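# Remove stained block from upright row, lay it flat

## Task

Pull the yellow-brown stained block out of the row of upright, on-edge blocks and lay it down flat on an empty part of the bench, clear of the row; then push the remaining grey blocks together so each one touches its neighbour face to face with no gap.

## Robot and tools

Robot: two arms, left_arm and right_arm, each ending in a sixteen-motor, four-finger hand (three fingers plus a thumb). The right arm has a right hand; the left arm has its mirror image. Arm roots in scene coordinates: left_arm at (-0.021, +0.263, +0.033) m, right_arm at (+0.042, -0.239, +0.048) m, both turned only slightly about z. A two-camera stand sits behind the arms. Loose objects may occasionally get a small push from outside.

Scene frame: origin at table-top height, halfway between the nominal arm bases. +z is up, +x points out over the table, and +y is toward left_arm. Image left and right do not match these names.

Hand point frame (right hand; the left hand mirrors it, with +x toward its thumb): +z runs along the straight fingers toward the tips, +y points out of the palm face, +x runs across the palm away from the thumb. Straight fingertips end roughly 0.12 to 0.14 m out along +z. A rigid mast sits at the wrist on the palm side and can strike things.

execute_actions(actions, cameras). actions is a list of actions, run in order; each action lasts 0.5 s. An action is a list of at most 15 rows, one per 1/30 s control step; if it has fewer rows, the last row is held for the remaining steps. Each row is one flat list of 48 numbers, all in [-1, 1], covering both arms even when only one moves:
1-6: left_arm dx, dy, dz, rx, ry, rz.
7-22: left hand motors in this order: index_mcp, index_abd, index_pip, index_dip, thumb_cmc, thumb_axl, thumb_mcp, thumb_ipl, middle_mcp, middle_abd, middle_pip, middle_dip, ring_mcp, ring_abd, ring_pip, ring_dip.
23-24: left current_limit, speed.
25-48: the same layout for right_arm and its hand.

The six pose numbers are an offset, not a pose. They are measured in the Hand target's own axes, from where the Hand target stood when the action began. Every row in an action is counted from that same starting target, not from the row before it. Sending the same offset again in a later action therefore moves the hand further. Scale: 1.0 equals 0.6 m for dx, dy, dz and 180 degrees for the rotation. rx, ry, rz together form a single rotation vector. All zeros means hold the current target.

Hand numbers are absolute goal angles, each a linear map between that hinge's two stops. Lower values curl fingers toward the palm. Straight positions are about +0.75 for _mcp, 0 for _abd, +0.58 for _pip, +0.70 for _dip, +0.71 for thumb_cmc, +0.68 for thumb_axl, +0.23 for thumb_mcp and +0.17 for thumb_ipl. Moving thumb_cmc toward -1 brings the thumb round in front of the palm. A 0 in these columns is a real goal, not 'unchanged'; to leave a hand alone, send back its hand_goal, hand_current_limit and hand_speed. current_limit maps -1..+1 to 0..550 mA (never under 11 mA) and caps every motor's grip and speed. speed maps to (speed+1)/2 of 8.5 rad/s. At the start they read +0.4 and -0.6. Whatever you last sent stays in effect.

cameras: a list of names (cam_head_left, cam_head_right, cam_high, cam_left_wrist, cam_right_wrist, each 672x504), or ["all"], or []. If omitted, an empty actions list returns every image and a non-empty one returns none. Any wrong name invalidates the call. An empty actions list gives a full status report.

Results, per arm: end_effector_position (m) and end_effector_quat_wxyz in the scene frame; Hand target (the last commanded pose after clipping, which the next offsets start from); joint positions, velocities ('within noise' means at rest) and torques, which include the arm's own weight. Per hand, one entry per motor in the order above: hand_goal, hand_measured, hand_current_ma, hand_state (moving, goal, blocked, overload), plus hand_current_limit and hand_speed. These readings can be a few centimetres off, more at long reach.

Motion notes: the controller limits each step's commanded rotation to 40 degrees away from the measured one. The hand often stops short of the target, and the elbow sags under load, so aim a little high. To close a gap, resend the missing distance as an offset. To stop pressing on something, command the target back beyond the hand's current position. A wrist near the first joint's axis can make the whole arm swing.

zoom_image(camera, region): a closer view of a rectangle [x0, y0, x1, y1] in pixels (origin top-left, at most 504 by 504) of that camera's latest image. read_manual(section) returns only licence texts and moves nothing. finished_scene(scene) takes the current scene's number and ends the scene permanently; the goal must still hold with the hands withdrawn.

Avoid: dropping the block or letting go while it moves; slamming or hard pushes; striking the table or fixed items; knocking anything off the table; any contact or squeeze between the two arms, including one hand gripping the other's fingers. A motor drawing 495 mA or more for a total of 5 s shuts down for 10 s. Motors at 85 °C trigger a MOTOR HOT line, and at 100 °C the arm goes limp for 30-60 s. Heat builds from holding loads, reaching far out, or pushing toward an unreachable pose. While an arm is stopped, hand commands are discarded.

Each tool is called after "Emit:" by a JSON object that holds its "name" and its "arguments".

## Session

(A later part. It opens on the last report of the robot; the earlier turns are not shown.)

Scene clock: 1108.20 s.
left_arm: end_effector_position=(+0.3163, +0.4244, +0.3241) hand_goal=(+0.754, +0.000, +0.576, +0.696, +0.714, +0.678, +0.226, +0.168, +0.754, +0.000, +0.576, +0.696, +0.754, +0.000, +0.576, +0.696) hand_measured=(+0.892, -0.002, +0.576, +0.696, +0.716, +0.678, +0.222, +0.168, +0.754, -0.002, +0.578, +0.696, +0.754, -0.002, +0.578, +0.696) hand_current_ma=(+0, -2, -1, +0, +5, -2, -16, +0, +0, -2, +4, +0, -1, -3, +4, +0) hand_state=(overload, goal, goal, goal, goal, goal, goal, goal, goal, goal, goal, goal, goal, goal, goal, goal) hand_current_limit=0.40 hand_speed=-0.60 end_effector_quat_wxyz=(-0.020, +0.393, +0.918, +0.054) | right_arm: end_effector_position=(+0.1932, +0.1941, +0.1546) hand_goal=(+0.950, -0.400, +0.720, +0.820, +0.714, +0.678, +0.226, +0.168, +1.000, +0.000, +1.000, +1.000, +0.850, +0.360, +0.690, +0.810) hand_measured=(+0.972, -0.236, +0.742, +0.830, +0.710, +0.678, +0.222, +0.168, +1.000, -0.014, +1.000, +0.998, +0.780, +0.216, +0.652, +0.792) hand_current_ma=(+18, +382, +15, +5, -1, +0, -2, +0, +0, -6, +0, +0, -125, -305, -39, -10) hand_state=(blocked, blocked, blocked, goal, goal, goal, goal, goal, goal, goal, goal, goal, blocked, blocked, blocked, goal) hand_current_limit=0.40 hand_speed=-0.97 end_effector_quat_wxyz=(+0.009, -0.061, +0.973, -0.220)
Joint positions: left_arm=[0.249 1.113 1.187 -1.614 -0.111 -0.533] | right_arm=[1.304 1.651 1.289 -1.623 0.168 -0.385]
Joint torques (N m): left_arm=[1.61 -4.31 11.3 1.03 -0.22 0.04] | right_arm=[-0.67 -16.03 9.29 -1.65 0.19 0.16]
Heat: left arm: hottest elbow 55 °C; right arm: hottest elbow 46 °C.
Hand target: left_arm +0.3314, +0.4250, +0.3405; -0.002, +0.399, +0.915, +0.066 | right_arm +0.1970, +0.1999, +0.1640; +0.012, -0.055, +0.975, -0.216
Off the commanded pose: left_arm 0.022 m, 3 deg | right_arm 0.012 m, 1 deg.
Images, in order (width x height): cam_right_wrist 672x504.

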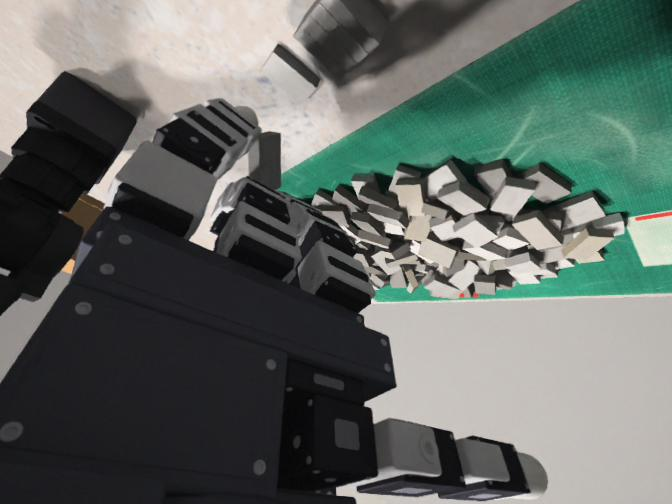

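Emit:
{"name": "execute_actions", "arguments": {"actions": [[[0,0,0,0,0,0,0.754,0,0.576,0.696,0.714,0.678,0.226,0.168,0.754,0,0.576,0.696,0.754,0,0.576,0.696,0.4,-0.6,0,0,0,0,0,0,0.84,-0.36,0.68,0.80,0.714,0.678,0.226,0.168,1,0,1,1,0.90,0.34,0.71,0.82,0.4,-0.97]]], "cameras": ["cam_right_wrist"]}}

Emit:
{"name": "zoom_image", "arguments": {"camera": "cam_right_wrist", "region": [200, 90, 340, 210]}}

Scene clock: 1119.73 s.
left_arm: end_effector_position=(+0.3163, +0.4244, +0.3241) hand_goal=(+0.754, +0.000, +0.576, +0.696, +0.714, +0.678, +0.226, +0.168, +0.754, +0.000, +0.576, +0.696, +0.754, +0.000, +0.576, +0.696) hand_measured=(+0.892, -0.002, +0.576, +0.696, +0.716, +0.678, +0.222, +0.168, +0.754, -0.002, +0.578, +0.696, +0.754, -0.002, +0.578, +0.696) hand_current_ma=(+0, -2, -1, +0, +5, -2, -16, +0, +0, -2, +4, +0, -1, -3, +4, +0) hand_state=(overload, goal, goal, goal, goal, goal, goal, goal, goal, goal, goal, goal, goal, goal, goal, goal) hand_current_limit=0.40 hand_speed=-0.60 end_effector_quat_wxyz=(-0.020, +0.393, +0.918, +0.054) | right_arm: end_effector_position=(+0.1932, +0.1941, +0.1546) hand_goal=(+0.840, -0.360, +0.680, +0.800, +0.714, +0.678, +0.226, +0.168, +1.000, +0.000, +1.000, +1.000, +0.900, +0.340, +0.710, +0.820) hand_measured=(+0.968, -0.236, +0.740, +0.830, +0.710, +0.678, +0.222, +0.168, +0.998, -0.014, +1.000, +0.998, +0.780, +0.216, +0.652, +0.792) hand_current_ma=(+175, +237, +86, +27, -1, +0, -2, +0, +0, -6, +0, +0, -313, -235, -81, -23) hand_state=(moving, blocked, blocked, blocked, goal, goal, goal, goal, goal, goal, goal, goal, blocked, blocked, blocked, blocked) hand_current_limit=0.40 hand_speed=-0.97 end_effector_quat_wxyz=(+0.009, -0.061, +0.973, -0.220)
Joint positions: left_arm=[0.249 1.113 1.187 -1.614 -0.111 -0.533] | right_arm=[1.304 1.651 1.289 -1.623 0.168 -0.385]
Joint torques (N m): left_arm=[1.73 -4.42 11.29 1.02 -0.21 0.05] | right_arm=[-0.62 -15.97 9.26 -1.58 0.19 0.16]
Heat: left arm: hottest elbow 55 °C; right arm: hottest elbow 46 °C.
Hand target: left_arm +0.3314, +0.4250, +0.3405; -0.002, +0.399, +0.915, +0.066 | right_arm +0.1970, +0.1999, +0.1640; +0.012, -0.055, +0.975, -0.216
Off the commanded pose: left_arm 0.022 m, 3 deg | right_arm 0.012 m, 1 deg.
Images, in order (width x height): cam_right_wrist 672x504.

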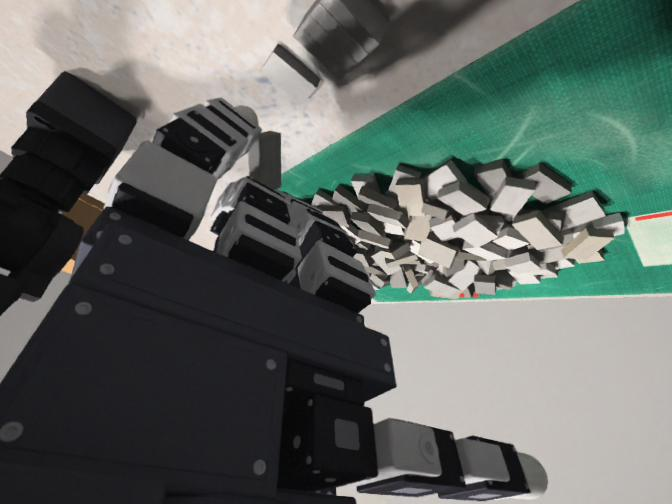

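Scaled by 3.600 from the camera's 672x504 image, which has a finer 960x720 frame.

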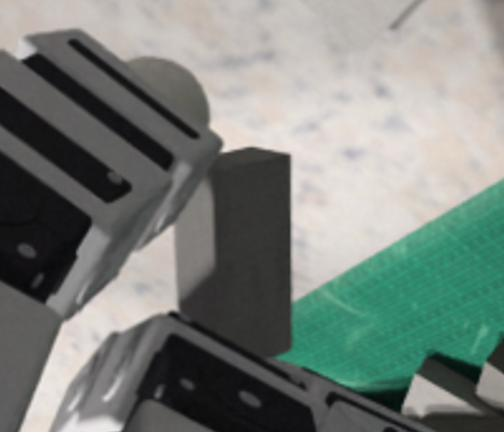

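Emit:
{"name": "execute_actions", "arguments": {"actions": [[[0,0,0,0,0,0,0.754,0,0.576,0.696,0.714,0.678,0.226,0.168,0.754,0,0.576,0.696,0.754,0,0.576,0.696,0.4,-0.6,0.003,-0.025,0.012,0,0,0,0.93,-0.36,0.73,0.82,0.714,0.678,0.226,0.168,1,0,1,1,0.82,0.34,0.67,0.80,0.4,-0.97],[0,0,0,0,0,0,0.754,0,0.576,0.696,0.714,0.678,0.226,0.168,0.754,0,0.576,0.696,0.754,0,0.576,0.696,0.4,-0.6,0.007,-0.055,0.025,0,0,0,0.93,-0.36,0.73,0.82,0.714,0.678,0.226,0.168,1,0,1,1,0.82,0.34,0.67,0.80,0.4,-0.97],[0,0,0,0,0,0,0.754,0,0.576,0.696,0.714,0.678,0.226,0.168,0.754,0,0.576,0.696,0.754,0,0.576,0.696,0.4,-0.6,0.014,-0.1126,0.0525,0,0,0,0.93,-0.36,0.73,0.82,0.714,0.678,0.226,0.168,1,0,1,1,0.82,0.34,0.67,0.80,0.4,-0.97]],[[0,0,0,0,0,0,0.754,0,0.576,0.696,0.714,0.678,0.226,0.168,0.754,0,0.576,0.696,0.754,0,0.576,0.696,0.4,-0.6,0,0.014,0.03,0,0,0,0.93,-0.36,0.73,0.82,0.714,0.678,0.226,0.168,1,0,1,1,0.82,0.34,0.67,0.80,0.4,-0.97],[0,0,0,0,0,0,0.754,0,0.576,0.696,0.714,0.678,0.226,0.168,0.754,0,0.576,0.696,0.754,0,0.576,0.696,0.4,-0.6,0,0.028,0.06,0,0,0,0.93,-0.36,0.73,0.82,0.714,0.678,0.226,0.168,1,0,1,1,0.82,0.34,0.67,0.80,0.4,-0.97],[0,0,0,0,0,0,0.754,0,0.576,0.696,0.714,0.678,0.226,0.168,0.754,0,0.576,0.696,0.754,0,0.576,0.696,0.4,-0.6,0,0.0353,0.0756,0,0,0,0.93,-0.36,0.73,0.82,0.714,0.678,0.226,0.168,1,0,1,1,0.82,0.34,0.67,0.80,0.4,-0.97]]], "cameras": ["cam_right_wrist", "cam_high", "cam_left_wrist"]}}

Emit:
{"name": "zoom_image", "arguments": {"camera": "cam_right_wrist", "region": [200, 90, 340, 210]}}

Emit:
{"name": "zoom_image", "arguments": {"camera": "cam_high", "region": [440, 210, 540, 330]}}

Scene clock: 1156.00 s.
left_arm: end_effector_position=(+0.3163, +0.4244, +0.3241) hand_goal=(+0.754, +0.000, +0.576, +0.696, +0.714, +0.678, +0.226, +0.168, +0.754, +0.000, +0.576, +0.696, +0.754, +0.000, +0.576, +0.696) hand_measured=(+0.892, -0.002, +0.576, +0.696, +0.716, +0.678, +0.222, +0.168, +0.754, -0.002, +0.578, +0.696, +0.754, -0.002, +0.578, +0.696) hand_current_ma=(+0, -2, -1, +0, +5, -2, -16, +0, +0, -2, +4, +0, -1, -3, +4, +0) hand_state=(overload, goal, goal, goal, goal, goal, goal, goal, goal, goal, goal, goal, goal, goal, goal, goal) hand_current_limit=0.40 hand_speed=-0.60 end_effector_quat_wxyz=(-0.020, +0.393, +0.918, +0.054) | right_arm: end_effector_position=(+0.1968, +0.1197, +0.1140) hand_goal=(+0.930, -0.360, +0.730, +0.820, +0.714, +0.678, +0.226, +0.168, +1.000, +0.000, +1.000, +1.000, +0.820, +0.340, +0.670, +0.800) hand_measured=(+0.952, -0.236, +0.756, +0.836, +0.710, +0.678, +0.222, +0.168, +0.992, -0.014, +0.998, +0.998, +0.764, +0.238, +0.634, +0.780) hand_current_ma=(+17, +237, +20, +10, -1, +0, -2, +0, -3, -6, +0, +0, -86, -168, -37, -14) hand_state=(blocked, blocked, blocked, goal, goal, goal, goal, goal, goal, goal, goal, goal, blocked, blocked, blocked, blocked) hand_current_limit=0.40 hand_speed=-0.97 end_effector_quat_wxyz=(+0.010, -0.049, +0.974, -0.221)
Joint positions: left_arm=[0.249 1.113 1.187 -1.614 -0.111 -0.533] | right_arm=[1.242 1.527 1.021 -1.47 0.19 -0.419]
Joint torques (N m): left_arm=[1.73 -4.37 11.33 1.02 -0.21 0.04] | right_arm=[-0.32 -12.69 7.13 -0.64 0.24 -0.06]
Heat: left arm: hottest elbow 55 °C; right arm: hottest elbow 46 °C.
Hand target: left_arm +0.3314, +0.4250, +0.3405; -0.002, +0.399, +0.915, +0.066 | right_arm +0.1970, +0.1250, +0.1142; +0.012, -0.055, +0.975, -0.216
Off the commanded pose: left_arm 0.022 m, 3 deg | right_arm 0.005 m, 1 deg.
Images, in order (width x height): cam_high 672x504, cam_left_wrist 672x504, cam_right_wrist 672x504.

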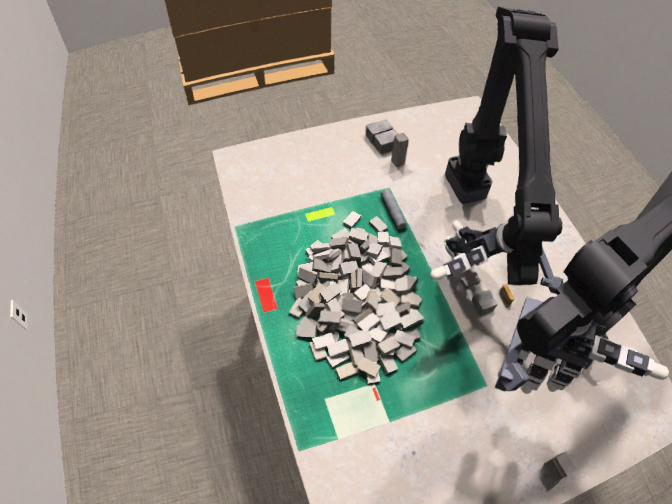

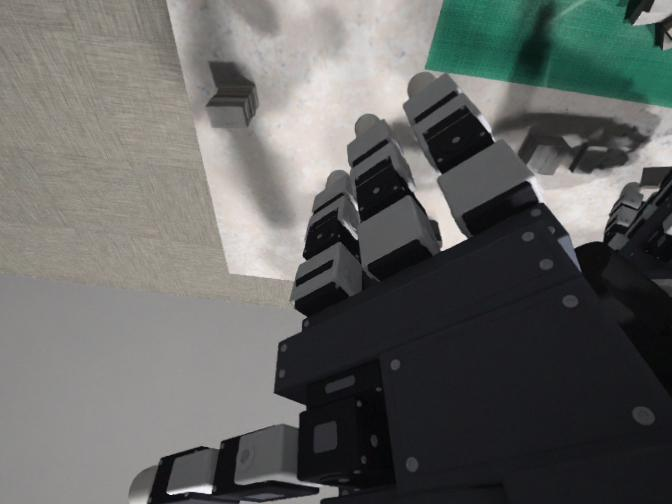

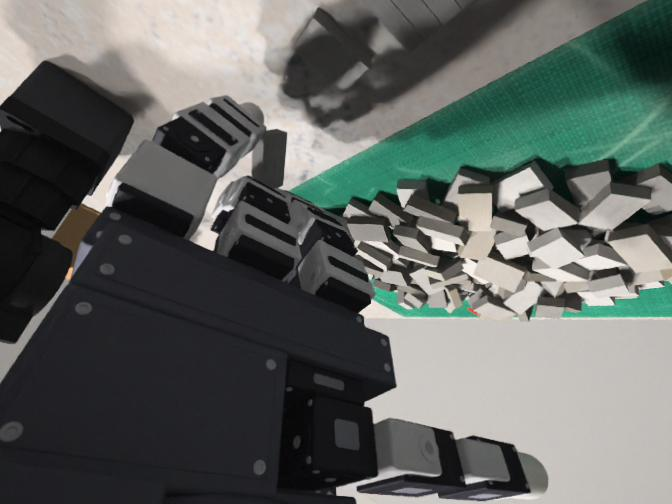

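Scaled by 3.600 from the camera's 672x504 image, which has a finer 960x720 frame.

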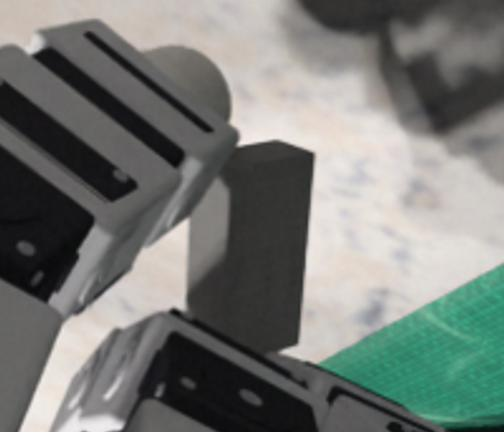

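Scaled by 4.200 from the camera's 672x504 image, which has a finer 960x720 frame.

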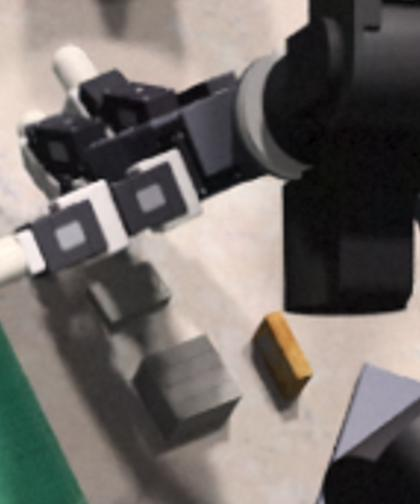

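Emit:
{"name": "execute_actions", "arguments": {"actions": [[[0,0,0,0,0,0,0.754,0,0.576,0.696,0.714,0.678,0.226,0.168,0.754,0,0.576,0.696,0.754,0,0.576,0.696,0.4,-0.6,0,0.01,0.02,0,0,0,0.93,-0.36,0.73,0.82,0.714,0.678,0.226,0.168,1,0,1,1,0.82,0.34,0.67,0.80,0.4,-0.97],[0,0,0,0,0,0,0.754,0,0.576,0.696,0.714,0.678,0.226,0.168,0.754,0,0.576,0.696,0.754,0,0.576,0.696,0.4,-0.6,0,0.0225,0.0485,0,0,0,0.93,-0.36,0.73,0.82,0.714,0.678,0.226,0.168,1,0,1,1,0.82,0.34,0.67,0.80,0.4,-0.97]]], "cameras": ["cam_right_wrist", "cam_high", "cam_left_wrist"]}}

Emit:
{"name": "zoom_image", "arguments": {"camera": "cam_left_wrist", "region": [560, 120, 672, 220]}}

Emit:
{"name": "zoom_image", "arguments": {"camera": "cam_high", "region": [420, 190, 520, 310]}}

Scene clock: 1215.63 s.
left_arm: end_effector_position=(+0.3163, +0.4244, +0.3241) hand_goal=(+0.754, +0.000, +0.576, +0.696, +0.714, +0.678, +0.226, +0.168, +0.754, +0.000, +0.576, +0.696, +0.754, +0.000, +0.576, +0.696) hand_measured=(+0.892, -0.002, +0.576, +0.696, +0.716, +0.678, +0.222, +0.168, +0.754, -0.002, +0.578, +0.696, +0.754, -0.002, +0.578, +0.696) hand_current_ma=(+0, -2, -1, +0, +5, -2, -16, +0, +0, -2, +4, +0, -1, -3, +4, +0) hand_state=(overload, goal, goal, goal, goal, goal, goal, goal, goal, goal, goal, goal, goal, goal, goal, goal) hand_current_limit=0.40 hand_speed=-0.60 end_effector_quat_wxyz=(-0.020, +0.393, +0.918, +0.054) | right_arm: end_effector_position=(+0.1978, +0.1224, +0.0876) hand_goal=(+0.930, -0.360, +0.730, +0.820, +0.714, +0.678, +0.226, +0.168, +1.000, +0.000, +1.000, +1.000, +0.820, +0.340, +0.670, +0.800) hand_measured=(+0.942, -0.258, +0.748, +0.828, +0.710, +0.678, +0.222, +0.168, +0.986, -0.034, +0.998, +0.998, +0.788, +0.322, +0.652, +0.796) hand_current_ma=(+7, +168, +11, +2, -1, +0, -2, +0, -7, -26, +0, +0, -34, -9, -10, -1) hand_state=(goal, blocked, goal, goal, goal, goal, goal, goal, goal, blocked, goal, goal, blocked, goal, goal, goal) hand_current_limit=0.40 hand_speed=-0.97 end_effector_quat_wxyz=(+0.013, -0.049, +0.975, -0.215)
Joint positions: left_arm=[0.249 1.113 1.187 -1.614 -0.111 -0.533] | right_arm=[1.242 1.564 0.985 -1.384 0.19 -0.42]
Joint torques (N m): left_arm=[1.73 -4.31 11.32 1.05 -0.22 0.04] | right_arm=[-0.38 -12.04 6.31 -0.54 0.23 -0.07]
Heat: left arm: hottest elbow 55 °C; right arm: hottest elbow 44 °C.
Hand target: left_arm +0.3314, +0.4250, +0.3405; -0.002, +0.399, +0.915, +0.066 | right_arm +0.1969, +0.1249, +0.0819; +0.012, -0.055, +0.975, -0.216
Off the commanded pose: left_arm 0.022 m, 3 deg | right_arm 0.006 m, 1 deg.
Images, in order (width x height): cam_high 672x504, cam_left_wrist 672x504, cam_right_wrist 672x504.

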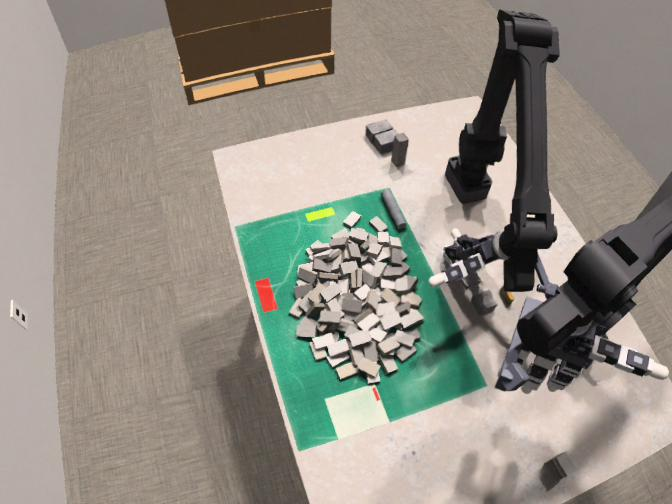

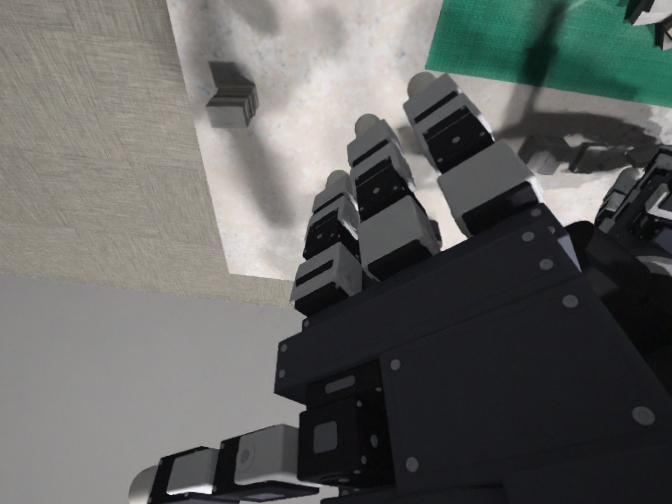

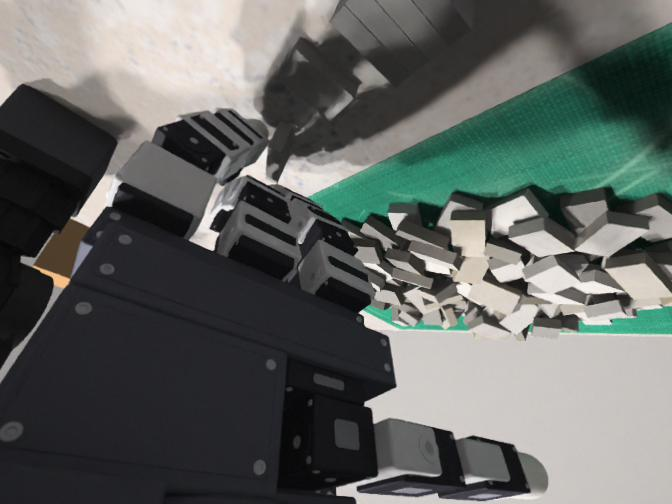

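Scaled by 4.500 from the camera's 672x504 image, which has a finer 960x720 frame.

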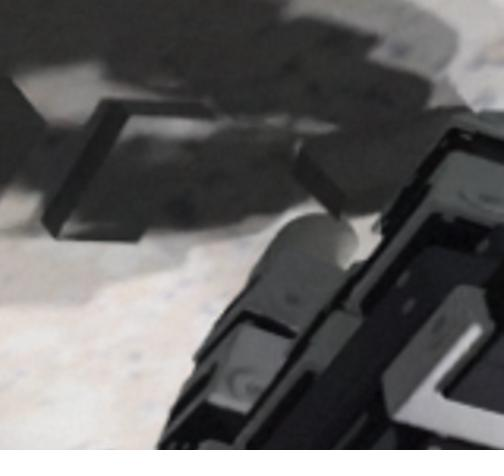

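Scaled by 4.200 from the camera's 672x504 image, which has a finer 960x720 frame.

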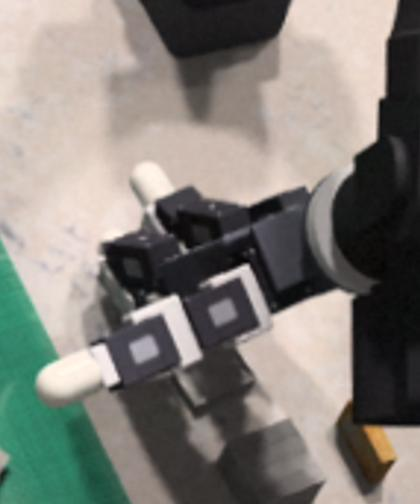

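Emit:
{"name": "execute_actions", "arguments": {"actions": [[[0,0,0,0,0,0,0.754,0,0.576,0.696,0.714,0.678,0.226,0.168,0.754,0,0.576,0.696,0.754,0,0.576,0.696,0.4,-0.6,0,0,0,0,0,0,0.942,0.0,0.748,0.828,0.714,0.678,0.226,0.168,1,0,1,1,0.788,0.0,0.652,0.796,0.4,-0.92]],[[0,0,0,0,0,0,0.754,0,0.576,0.696,0.714,0.678,0.226,0.168,0.754,0,0.576,0.696,0.754,0,0.576,0.696,0.4,-0.6,0,0,0,0,0,0,0.942,0.05,0.748,0.828,0.714,0.678,0.226,0.168,1,0,1,1,0.788,-0.05,0.652,0.796,0.4,-0.88]],[[0,0,0,0,0,0,0.754,0,0.576,0.696,0.714,0.678,0.226,0.168,0.754,0,0.576,0.696,0.754,0,0.576,0.696,0.4,-0.6,0.001,-0.035,-0.057,0,0,0,0.942,0.05,0.748,0.828,0.714,0.678,0.226,0.168,1,0,1,1,0.788,-0.05,0.652,0.796,0.4,-0.88],[0,0,0,0,0,0,0.754,0,0.576,0.696,0.714,0.678,0.226,0.168,0.754,0,0.576,0.696,0.754,0,0.576,0.696,0.4,-0.6,0.002,-0.0713,-0.114,0,0,0,0.942,0.05,0.748,0.828,0.714,0.678,0.226,0.168,1,0,1,1,0.788,-0.05,0.652,0.796,0.4,-0.88]],[[0,0,0,0,0,0,0.754,0,0.576,0.696,0.714,0.678,0.226,0.168,0.754,0,0.576,0.696,0.754,0,0.576,0.696,0.4,-0.6,0.0,-0.03,-0.05,0,0,0,0.754,0,0.576,0.696,0.714,0.678,0.226,0.168,1,0,1,1,0.754,0,0.576,0.696,0.4,-0.8]]], "cameras": ["cam_right_wrist", "cam_high", "cam_left_wrist"]}}

Emit:
{"name": "zoom_image", "arguments": {"camera": "cam_left_wrist", "region": [520, 110, 672, 230]}}

Emit:
{"name": "zoom_image", "arguments": {"camera": "cam_right_wrist", "region": [220, 0, 420, 160]}}

Scene clock: 1237.33 s.
left_arm: end_effector_position=(+0.3163, +0.4244, +0.3241) hand_goal=(+0.754, +0.000, +0.576, +0.696, +0.714, +0.678, +0.226, +0.168, +0.754, +0.000, +0.576, +0.696, +0.754, +0.000, +0.576, +0.696) hand_measured=(+0.892, -0.002, +0.576, +0.696, +0.716, +0.678, +0.222, +0.168, +0.754, -0.002, +0.578, +0.696, +0.754, -0.002, +0.578, +0.696) hand_current_ma=(+0, -2, -1, +0, +5, -2, -16, +0, +0, -2, +4, +0, -1, -3, +4, +0) hand_state=(overload, goal, goal, goal, goal, goal, goal, goal, goal, goal, goal, goal, goal, goal, goal, goal) hand_current_limit=0.40 hand_speed=-0.60 end_effector_quat_wxyz=(-0.020, +0.393, +0.918, +0.054) | right_arm: end_effector_position=(+0.1912, +0.1049, +0.1840) hand_goal=(+0.754, +0.000, +0.576, +0.696, +0.714, +0.678, +0.226, +0.168, +1.000, +0.000, +1.000, +1.000, +0.754, +0.000, +0.576, +0.696) hand_measured=(+0.752, +0.002, +0.578, +0.698, +0.710, +0.678, +0.222, +0.168, +0.986, -0.002, +0.998, +0.998, +0.750, -0.004, +0.578, +0.698) hand_current_ma=(-1, +0, +0, +0, -1, +0, -2, +0, -8, +0, +0, +0, -1, -1, +0, +1) hand_state=(goal, goal, goal, goal, goal, goal, goal, goal, goal, goal, goal, goal, goal, goal, goal, goal) hand_current_limit=0.40 hand_speed=-0.80 end_effector_quat_wxyz=(+0.009, -0.056, +0.973, -0.225)
Joint positions: left_arm=[0.249 1.113 1.187 -1.614 -0.111 -0.533] | right_arm=[1.24 1.416 1.101 -1.669 0.194 -0.432]
Joint torques (N m): left_arm=[1.67 -4.37 11.32 1.02 -0.22 0.04] | right_arm=[-1.38 -12.45 9.85 -1.51 0.3 -0.05]
Heat: left arm: hottest elbow 55 °C; right arm: hottest elbow 44 °C.
Hand target: left_arm +0.3314, +0.4250, +0.3405; -0.002, +0.399, +0.915, +0.066 | right_arm +0.1972, +0.1113, +0.1968; +0.012, -0.055, +0.975, -0.216
Off the commanded pose: left_arm 0.022 m, 3 deg | right_arm 0.016 m, 1 deg.
Images, in order (width x height): cam_high 672x504, cam_left_wrist 672x504, cam_right_wrist 672x504.

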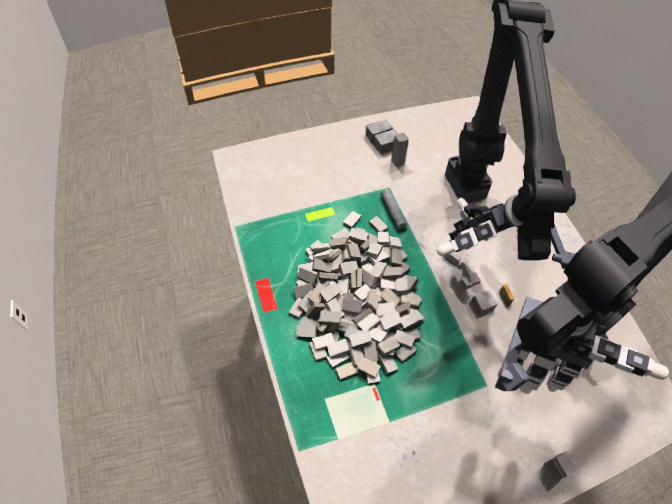

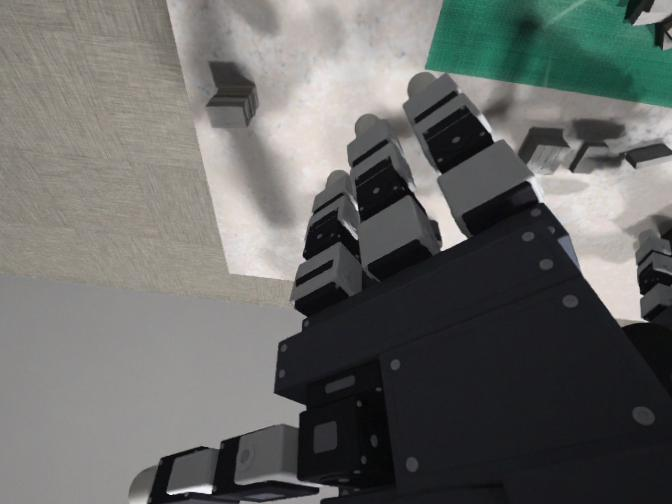

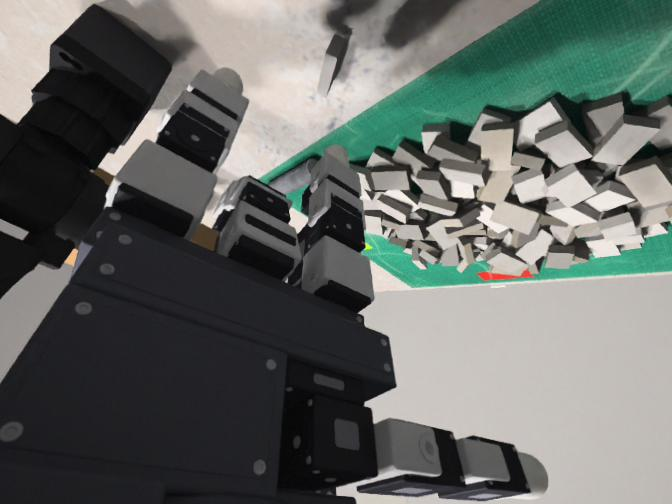

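Scaled by 3.316 from the camera's 672x504 image, which has a finer 960x720 frame.

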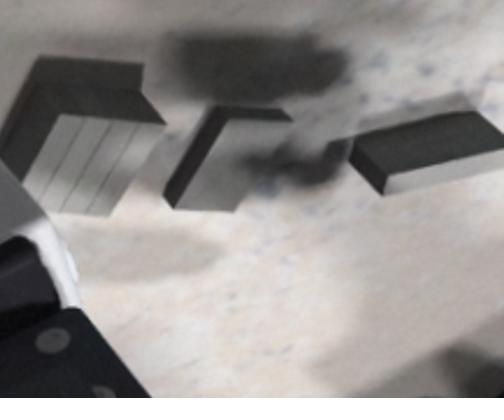

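Scaled by 2.520 from the camera's 672x504 image, which has a finer 960x720 frame.

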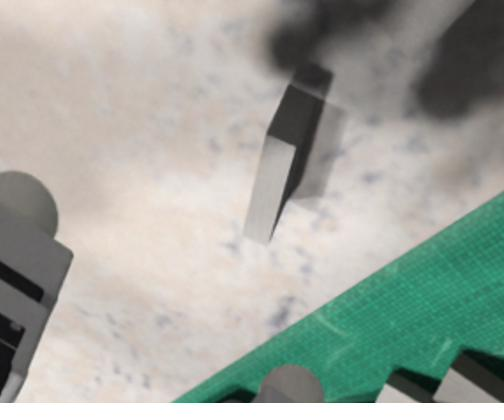

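Emit:
{"name": "execute_actions", "arguments": {"actions": [[[0,0,0,0,0,0,0.754,0,0.576,0.696,0.714,0.678,0.226,0.168,0.754,0,0.576,0.696,0.754,0,0.576,0.696,0.4,-0.6,-0.03,-0.05,0.02,-0.015,0.01,0.046,0.754,0,0.576,0.696,0.714,0.678,0.226,0.168,1,0,1,1,0.754,0,0.576,0.696,0.4,-0.8],[0,0,0,0,0,0,0.754,0,0.576,0.696,0.714,0.678,0.226,0.168,0.754,0,0.576,0.696,0.754,0,0.576,0.696,0.4,-0.6,-0.07,-0.12,0.05,-0.03,0.02,0.092,0.754,0,0.576,0.696,0.714,0.678,0.226,0.168,1,0,1,1,0.754,0,0.576,0.696,0.4,-0.8],[0,0,0,0,0,0,0.754,0,0.576,0.696,0.714,0.678,0.226,0.168,0.754,0,0.576,0.696,0.754,0,0.576,0.696,0.4,-0.6,-0.1162,-0.1968,0.0863,-0.061,0.041,0.184,0.754,0,0.576,0.696,0.714,0.678,0.226,0.168,1,0,1,1,0.754,0,0.576,0.696,0.4,-0.8]],[[0,0,0,0,0,0,0.754,0,0.576,0.696,0.714,0.678,0.226,0.168,0.754,0,0.576,0.696,0.754,0,0.576,0.696,0.4,-0.6,0,0,0,-0.03,0.02,0.092,0.754,0,0.576,0.696,0.714,0.678,0.226,0.168,1,0,1,1,0.754,0,0.576,0.696,0.4,-0.8],[0,0,0,0,0,0,0.754,0,0.576,0.696,0.714,0.678,0.226,0.168,0.754,0,0.576,0.696,0.754,0,0.576,0.696,0.4,-0.6,0,0,0,-0.061,0.041,0.184,0.754,0,0.576,0.696,0.714,0.678,0.226,0.168,1,0,1,1,0.754,0,0.576,0.696,0.4,-0.8]]], "cameras": ["all"]}}

Emit:
{"name": "zoom_image", "arguments": {"camera": "cam_right_wrist", "region": [200, 0, 400, 160]}}

Scene clock: 1289.93 s.
left_arm: end_effector_position=(+0.3163, +0.4244, +0.3241) hand_goal=(+0.754, +0.000, +0.576, +0.696, +0.714, +0.678, +0.226, +0.168, +0.754, +0.000, +0.576, +0.696, +0.754, +0.000, +0.576, +0.696) hand_measured=(+0.892, -0.002, +0.576, +0.696, +0.716, +0.678, +0.222, +0.168, +0.754, -0.002, +0.578, +0.696, +0.754, -0.002, +0.578, +0.696) hand_current_ma=(+0, -2, -1, +0, +5, -2, -16, +0, +0, -2, +4, +0, -1, -3, +4, +0) hand_state=(overload, goal, goal, goal, goal, goal, goal, goal, goal, goal, goal, goal, goal, goal, goal, goal) hand_current_limit=0.40 hand_speed=-0.60 end_effector_quat_wxyz=(-0.020, +0.393, +0.918, +0.054) | right_arm: end_effector_position=(+0.2789, -0.0136, +0.2009) hand_goal=(+0.754, +0.000, +0.576, +0.696, +0.714, +0.678, +0.226, +0.168, +1.000, +0.000, +1.000, +1.000, +0.754, +0.000, +0.576, +0.696) hand_measured=(+0.752, +0.000, +0.576, +0.698, +0.712, +0.678, +0.222, +0.168, +0.992, +0.000, +0.998, +0.998, +0.750, +0.000, +0.576, +0.698) hand_current_ma=(+0, +0, +0, +0, +0, +0, -1, +0, -3, +0, +0, +0, -1, +0, +0, +0) hand_state=(goal, goal, goal, goal, goal, goal, goal, goal, goal, goal, goal, goal, goal, goal, goal, goal) hand_current_limit=0.40 hand_speed=-0.80 end_effector_quat_wxyz=(-0.003, +0.505, +0.863, -0.002)
Joint positions: left_arm=[0.249 1.113 1.187 -1.614 -0.111 -0.533] | right_arm=[0.955 1.024 0.79 -1.34 -0.006 0.415]
Joint torques (N m): left_arm=[1.55 -4.37 11.3 1.02 -0.22 0.04] | right_arm=[0.03 -4.89 8.75 0.2 0.16 0.13]
Heat: left arm: hottest elbow 55 °C; right arm: hottest elbow 46 °C.
Hand target: left_arm +0.3314, +0.4250, +0.3405; -0.002, +0.399, +0.915, +0.066 | right_arm +0.2811, -0.0090, +0.1997; -0.001, +0.507, +0.862, -0.001
Off the commanded pose: left_arm 0.022 m, 3 deg | right_arm 0.005 m, 0 deg.

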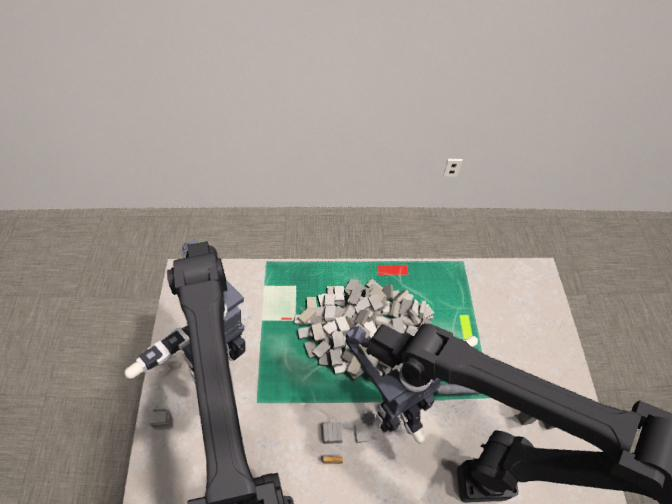

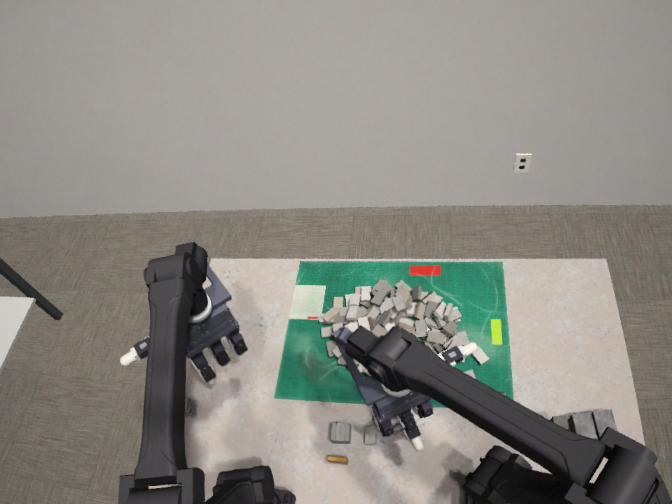

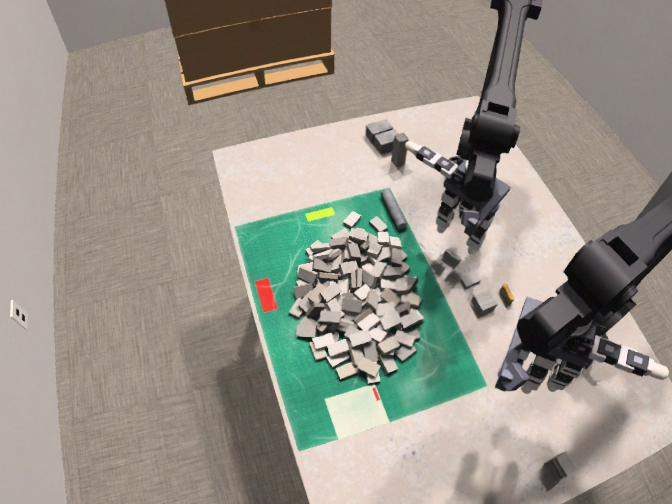

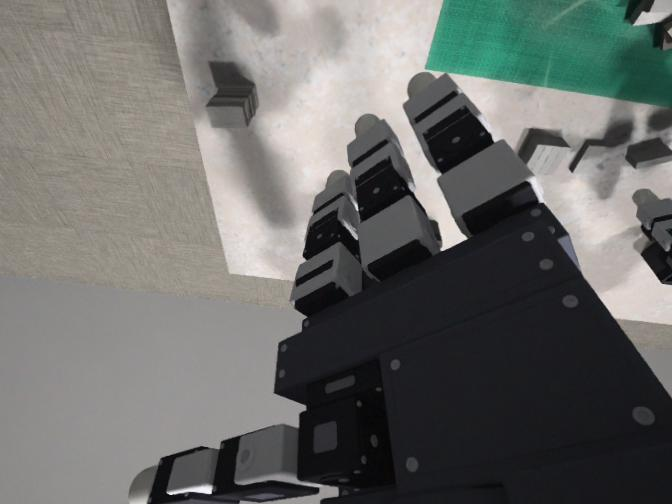

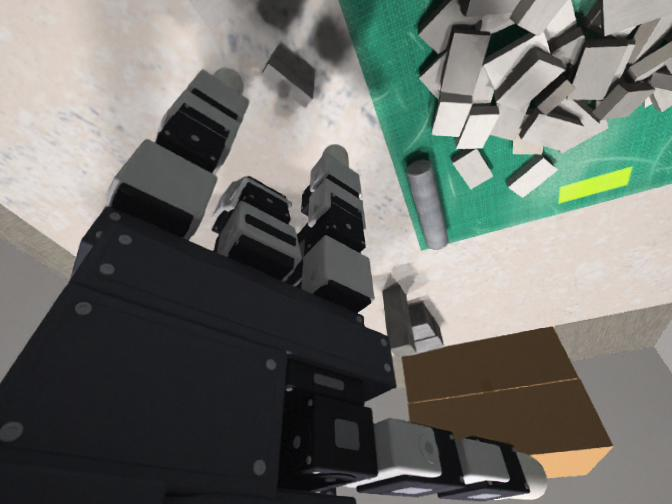

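Scaled by 2.520 from the camera's 672x504 image, which has a finer 960x720 frame.

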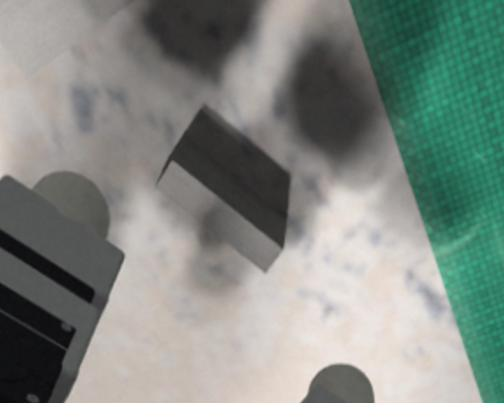

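Emit:
{"name": "zoom_image", "arguments": {"camera": "cam_left_wrist", "region": [600, 120, 672, 180]}}

Emit:
{"name": "zoom_image", "arguments": {"camera": "cam_high", "region": [420, 230, 530, 320]}}

Emit:
{"name": "zoom_image", "arguments": {"camera": "cam_right_wrist", "region": [245, 30, 335, 120]}}

Emit:
{"name": "zoom_image", "arguments": {"camera": "cam_head_left", "region": [310, 400, 410, 480]}}

Scaled by 7.000 from the camera's 672x504 image, which has a finer 960x720 frame.

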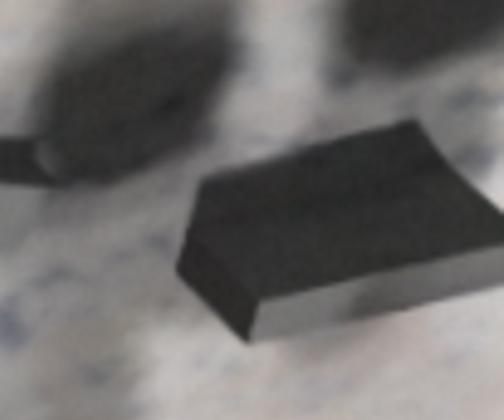

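Scaled by 4.582 from the camera's 672x504 image, which has a finer 960x720 frame.

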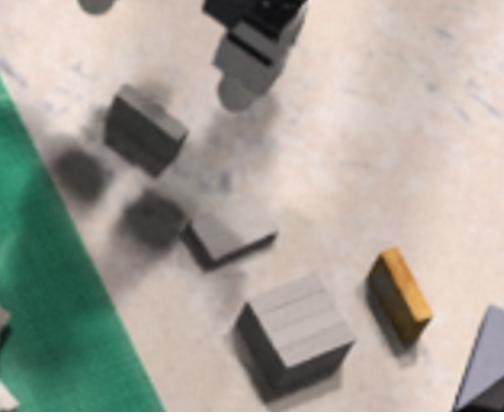

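Scaled by 5.600 from the camera's 672x504 image, which has a finer 960x720 frame.

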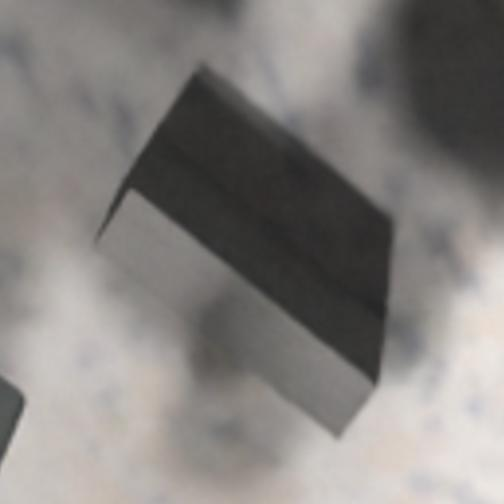

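Scaled by 5.040 from the camera's 672x504 image, which has a finer 960x720 frame.

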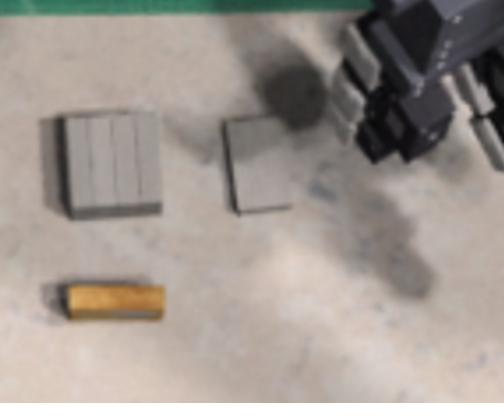

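Emit:
{"name": "execute_actions", "arguments": {"actions": [[[0,0,0,0,0,0,0.754,0,0.576,0.696,0.714,0.678,0.226,0.168,0.754,0,0.576,0.696,0.754,0,0.576,0.696,0.4,-0.6,0.003,0,0.02,0,0,0,0.754,0,0.576,0.696,0.714,0.678,0.226,0.168,1,0,1,1,0.754,0,0.576,0.696,0.4,-0.8],[0,0,0,0,0,0,0.754,0,0.576,0.696,0.714,0.678,0.226,0.168,0.754,0,0.576,0.696,0.754,0,0.576,0.696,0.4,-0.6,0.006,0,0.045,0,0,0,0.754,0,0.576,0.696,0.714,0.678,0.226,0.168,1,0,1,1,0.754,0,0.576,0.696,0.4,-0.8],[0,0,0,0,0,0,0.754,0,0.576,0.696,0.714,0.678,0.226,0.168,0.754,0,0.576,0.696,0.754,0,0.576,0.696,0.4,-0.6,0.0098,-0.0005,0.07,0,0,0,0.754,0,0.576,0.696,0.714,0.678,0.226,0.168,1,0,1,1,0.754,0,0.576,0.696,0.4,-0.8]]], "cameras": ["cam_right_wrist"]}}

Emit:
{"name": "zoom_image", "arguments": {"camera": "cam_right_wrist", "region": [200, 20, 380, 170]}}

Scene clock: 1342.17 s.
left_arm: end_effector_position=(+0.3163, +0.4244, +0.3241) hand_goal=(+0.754, +0.000, +0.576, +0.696, +0.714, +0.678, +0.226, +0.168, +0.754, +0.000, +0.576, +0.696, +0.754, +0.000, +0.576, +0.696) hand_measured=(+0.892, -0.002, +0.576, +0.696, +0.716, +0.678, +0.222, +0.168, +0.754, -0.002, +0.578, +0.696, +0.754, -0.002, +0.578, +0.696) hand_current_ma=(+0, -2, -1, +0, +5, -2, -16, +0, +0, -2, +4, +0, -1, -3, +4, +0) hand_state=(overload, goal, goal, goal, goal, goal, goal, goal, goal, goal, goal, goal, goal, goal, goal, goal) hand_current_limit=0.40 hand_speed=-0.60 end_effector_quat_wxyz=(-0.020, +0.393, +0.918, +0.054) | right_arm: end_effector_position=(+0.2757, -0.0092, +0.1551) hand_goal=(+0.754, +0.000, +0.576, +0.696, +0.714, +0.678, +0.226, +0.168, +1.000, +0.000, +1.000, +1.000, +0.754, +0.000, +0.576, +0.696) hand_measured=(+0.752, +0.000, +0.576, +0.698, +0.712, +0.678, +0.222, +0.168, +0.994, +0.000, +0.998, +0.998, +0.752, +0.000, +0.576, +0.698) hand_current_ma=(+0, +0, +0, +0, +0, +0, -1, +0, -2, +0, +0, +0, +0, +0, +0, +0) hand_state=(goal, goal, goal, goal, goal, goal, goal, goal, goal, goal, goal, goal, goal, goal, goal, goal) hand_current_limit=0.40 hand_speed=-0.80 end_effector_quat_wxyz=(-0.003, +0.506, +0.863, -0.008)
Joint positions: left_arm=[0.249 1.113 1.187 -1.614 -0.111 -0.533] | right_arm=[0.978 1.083 0.704 -1.208 -0.004 0.439]
Joint torques (N m): left_arm=[1.73 -4.31 11.3 1.05 -0.21 0.05] | right_arm=[0.09 -6.12 8.54 0.14 0.11 0.13]
Heat: left arm: hottest elbow 55 °C; right arm: hottest elbow 46 °C.
Hand target: left_arm +0.3314, +0.4250, +0.3405; -0.002, +0.399, +0.915, +0.066 | right_arm +0.2778, -0.0039, +0.1577; -0.001, +0.507, +0.862, -0.001
Off the commanded pose: left_arm 0.022 m, 3 deg | right_arm 0.006 m, 1 deg.
Images, in order (width x height): cam_right_wrist 672x504.

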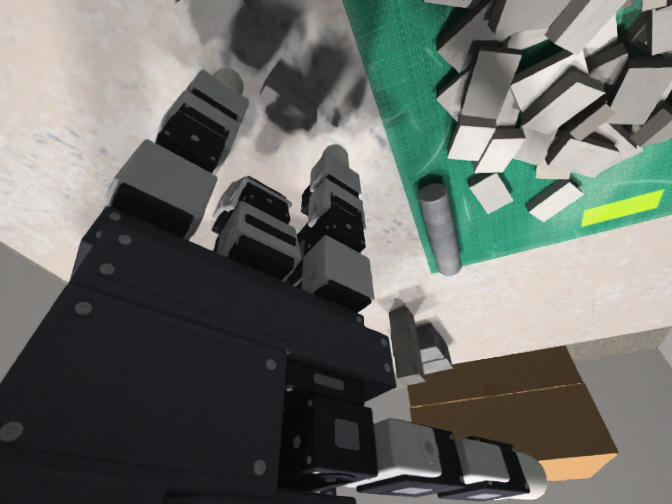

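Scaled by 2.800 from the camera's 672x504 image, which has a finer 960x720 frame.

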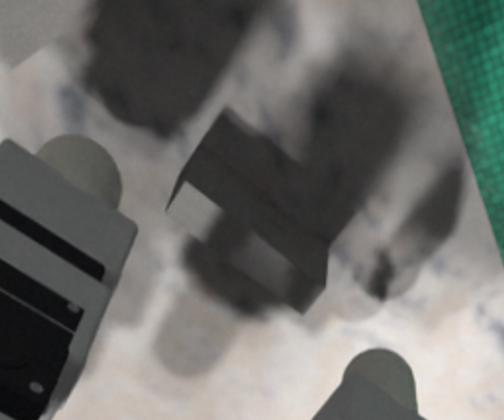

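Emit:
{"name": "execute_actions", "arguments": {"actions": [[[0,0,0,0,0,0,0.754,0,0.576,0.696,0.714,0.678,0.226,0.168,0.754,0,0.576,0.696,0.754,0,0.576,0.696,0.4,-0.6,0.001,0.003,0.018,0,0,-0.005,0.754,0,0.576,0.696,0.714,0.678,0.226,0.168,1,0,1,1,0.754,0,0.576,0.696,0.4,-0.8],[0,0,0,0,0,0,0.754,0,0.576,0.696,0.714,0.678,0.226,0.168,0.754,0,0.576,0.696,0.754,0,0.576,0.696,0.4,-0.6,0.002,0.006,0.038,0,0,-0.011,0.754,0,0.576,0.696,0.714,0.678,0.226,0.168,1,0,1,1,0.754,0,0.576,0.696,0.4,-0.8]]], "cameras": ["cam_right_wrist"]}}

Emit:
{"name": "zoom_image", "arguments": {"camera": "cam_right_wrist", "region": [200, 20, 380, 170]}}

Scene clock: 1373.73 s.
left_arm: end_effector_position=(+0.3163, +0.4244, +0.3241) hand_goal=(+0.754, +0.000, +0.576, +0.696, +0.714, +0.678, +0.226, +0.168, +0.754, +0.000, +0.576, +0.696, +0.754, +0.000, +0.576, +0.696) hand_measured=(+0.892, -0.002, +0.576, +0.696, +0.716, +0.678, +0.222, +0.168, +0.754, -0.002, +0.578, +0.696, +0.754, -0.002, +0.578, +0.696) hand_current_ma=(+0, -2, -1, +0, +5, -2, -16, +0, +0, -2, +4, +0, -1, -3, +4, +0) hand_state=(overload, goal, goal, goal, goal, goal, goal, goal, goal, goal, goal, goal, goal, goal, goal, goal) hand_current_limit=0.40 hand_speed=-0.60 end_effector_quat_wxyz=(-0.020, +0.393, +0.918, +0.054) | right_arm: end_effector_position=(+0.2781, -0.0029, +0.1377) hand_goal=(+0.754, +0.000, +0.576, +0.696, +0.714, +0.678, +0.226, +0.168, +1.000, +0.000, +1.000, +1.000, +0.754, +0.000, +0.576, +0.696) hand_measured=(+0.752, +0.000, +0.576, +0.698, +0.712, +0.678, +0.222, +0.168, +0.994, +0.000, +0.998, +0.998, +0.752, +0.000, +0.576, +0.698) hand_current_ma=(+0, +0, +0, +0, +0, +0, -1, +0, -2, +0, +0, +0, +0, +0, +0, +0) hand_state=(goal, goal, goal, goal, goal, goal, goal, goal, goal, goal, goal, goal, goal, goal, goal, goal) hand_current_limit=0.40 hand_speed=-0.80 end_effector_quat_wxyz=(-0.002, +0.495, +0.869, -0.001)
Joint positions: left_arm=[0.249 1.113 1.187 -1.614 -0.111 -0.533] | right_arm=[0.978 1.113 0.672 -1.131 -0.004 0.415]
Joint torques (N m): left_arm=[1.79 -4.42 11.3 1.06 -0.22 0.03] | right_arm=[-0.73 -6.07 7.71 0.24 0.12 -0.11]
Heat: left arm: hottest elbow 55 °C; right arm: hottest elbow 46 °C.
Hand target: left_arm +0.3314, +0.4250, +0.3405; -0.002, +0.399, +0.915, +0.066 | right_arm +0.2804, -0.0011, +0.1350; -0.001, +0.492, +0.871, -0.001
Off the commanded pose: left_arm 0.022 m, 3 deg | right_arm 0.004 m, 0 deg.
Images, in order (width x height): cam_right_wrist 672x504.

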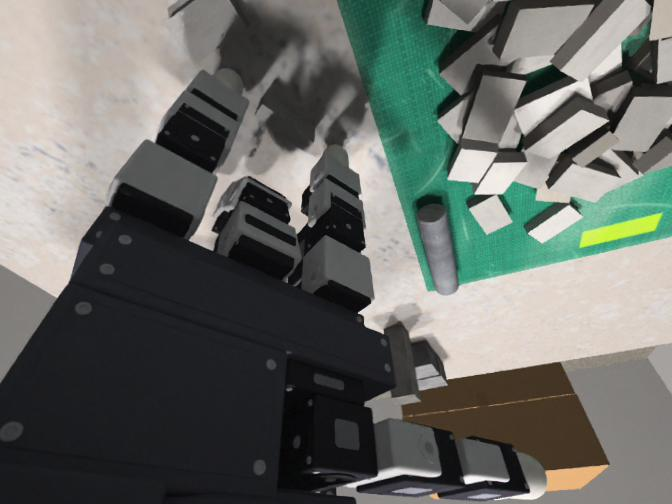

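Scaled by 2.800 from the camera's 672x504 image, which has a finer 960x720 frame.

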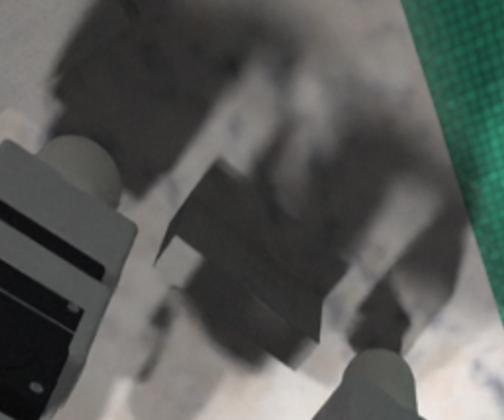

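Emit:
{"name": "execute_actions", "arguments": {"actions": [[[0,0,0,0,0,0,0.754,0,0.576,0.696,0.714,0.678,0.226,0.168,0.754,0,0.576,0.696,0.754,0,0.576,0.696,0.4,-0.6,0,0,0,0,0,0,0.754,-0.15,0.576,0.696,0.714,0.678,0.226,0.168,1,0,1,1,0.754,0.13,0.576,0.696,0.4,-0.94]],[[0,0,0,0,0,0,0.754,0,0.576,0.696,0.714,0.678,0.226,0.168,0.754,0,0.576,0.696,0.754,0,0.576,0.696,0.4,-0.6,0,0,0,0,0,0,0.754,-0.36,0.576,0.696,0.714,0.678,0.226,0.168,1,0,1,1,0.754,0.34,0.576,0.696,0.4,-0.94]],[[0,0,0,0,0,0,0.754,0,0.576,0.696,0.714,0.678,0.226,0.168,0.754,0,0.576,0.696,0.754,0,0.576,0.696,0.4,-0.6,0,0,0,0,0,0,0.754,-0.36,0.576,0.696,0.714,0.678,0.226,0.168,1,0,1,1,0.754,0.34,0.576,0.696,0.4,-0.94]]], "cameras": ["cam_right_wrist"]}}

Emit:
{"name": "zoom_image", "arguments": {"camera": "cam_right_wrist", "region": [200, 20, 380, 170]}}

Scene clock: 1395.10 s.
left_arm: end_effector_position=(+0.3163, +0.4244, +0.3241) hand_goal=(+0.754, +0.000, +0.576, +0.696, +0.714, +0.678, +0.226, +0.168, +0.754, +0.000, +0.576, +0.696, +0.754, +0.000, +0.576, +0.696) hand_measured=(+0.892, -0.002, +0.576, +0.696, +0.716, +0.678, +0.222, +0.168, +0.754, -0.002, +0.578, +0.696, +0.754, -0.002, +0.578, +0.696) hand_current_ma=(+0, -2, -1, +0, +5, -2, -16, +0, +0, -2, +4, +0, -1, -3, +4, +0) hand_state=(overload, goal, goal, goal, goal, goal, goal, goal, goal, goal, goal, goal, goal, goal, goal, goal) hand_current_limit=0.40 hand_speed=-0.60 end_effector_quat_wxyz=(-0.020, +0.393, +0.918, +0.054) | right_arm: end_effector_position=(+0.2781, -0.0029, +0.1377) hand_goal=(+0.754, -0.360, +0.576, +0.696, +0.714, +0.678, +0.226, +0.168, +1.000, +0.000, +1.000, +1.000, +0.754, +0.340, +0.576, +0.696) hand_measured=(+0.752, -0.160, +0.576, +0.698, +0.712, +0.678, +0.222, +0.168, +0.994, +0.000, +0.998, +0.998, +0.754, +0.142, +0.576, +0.698) hand_current_ma=(+0, +385, +0, +0, +0, +0, -1, +0, -2, +0, +0, +0, +0, -385, +0, +0) hand_state=(goal, blocked, goal, goal, goal, goal, goal, goal, goal, goal, goal, goal, goal, blocked, goal, goal) hand_current_limit=0.40 hand_speed=-0.94 end_effector_quat_wxyz=(-0.002, +0.495, +0.869, -0.001)
Joint positions: left_arm=[0.249 1.113 1.187 -1.614 -0.111 -0.533] | right_arm=[0.978 1.113 0.672 -1.131 -0.004 0.414]
Joint torques (N m): left_arm=[1.73 -4.37 11.32 1.05 -0.23 0.05] | right_arm=[-0.79 -6.01 7.72 0.23 0.12 -0.09]
Heat: left arm: hottest elbow 55 °C; right arm: hottest elbow 46 °C.
Hand target: left_arm +0.3314, +0.4250, +0.3405; -0.002, +0.399, +0.915, +0.066 | right_arm +0.2804, -0.0011, +0.1350; -0.001, +0.492, +0.871, -0.001
Off the commanded pose: left_arm 0.022 m, 3 deg | right_arm 0.004 m, 0 deg.
Images, in order (width x height): cam_right_wrist 672x504.

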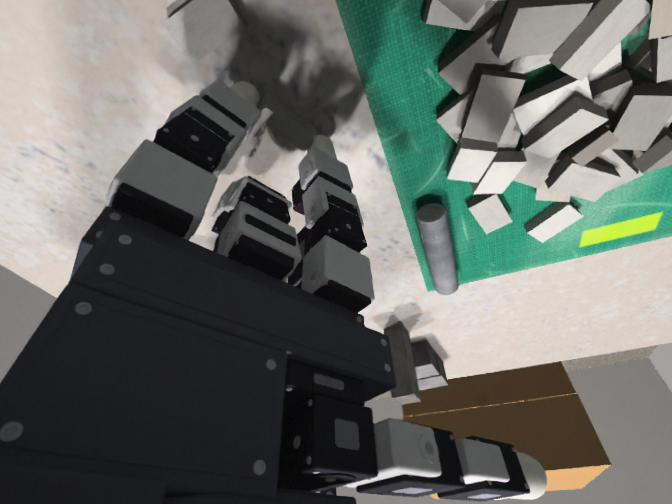

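Scaled by 2.800 from the camera's 672x504 image, which has a finer 960x720 frame.

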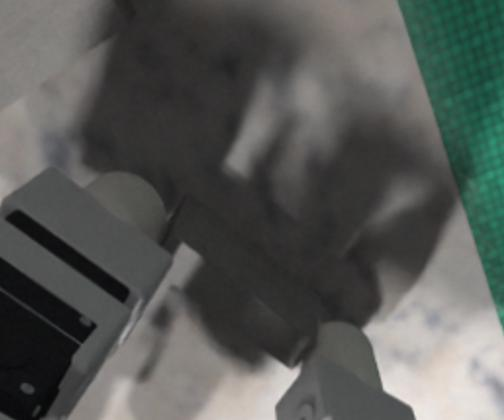

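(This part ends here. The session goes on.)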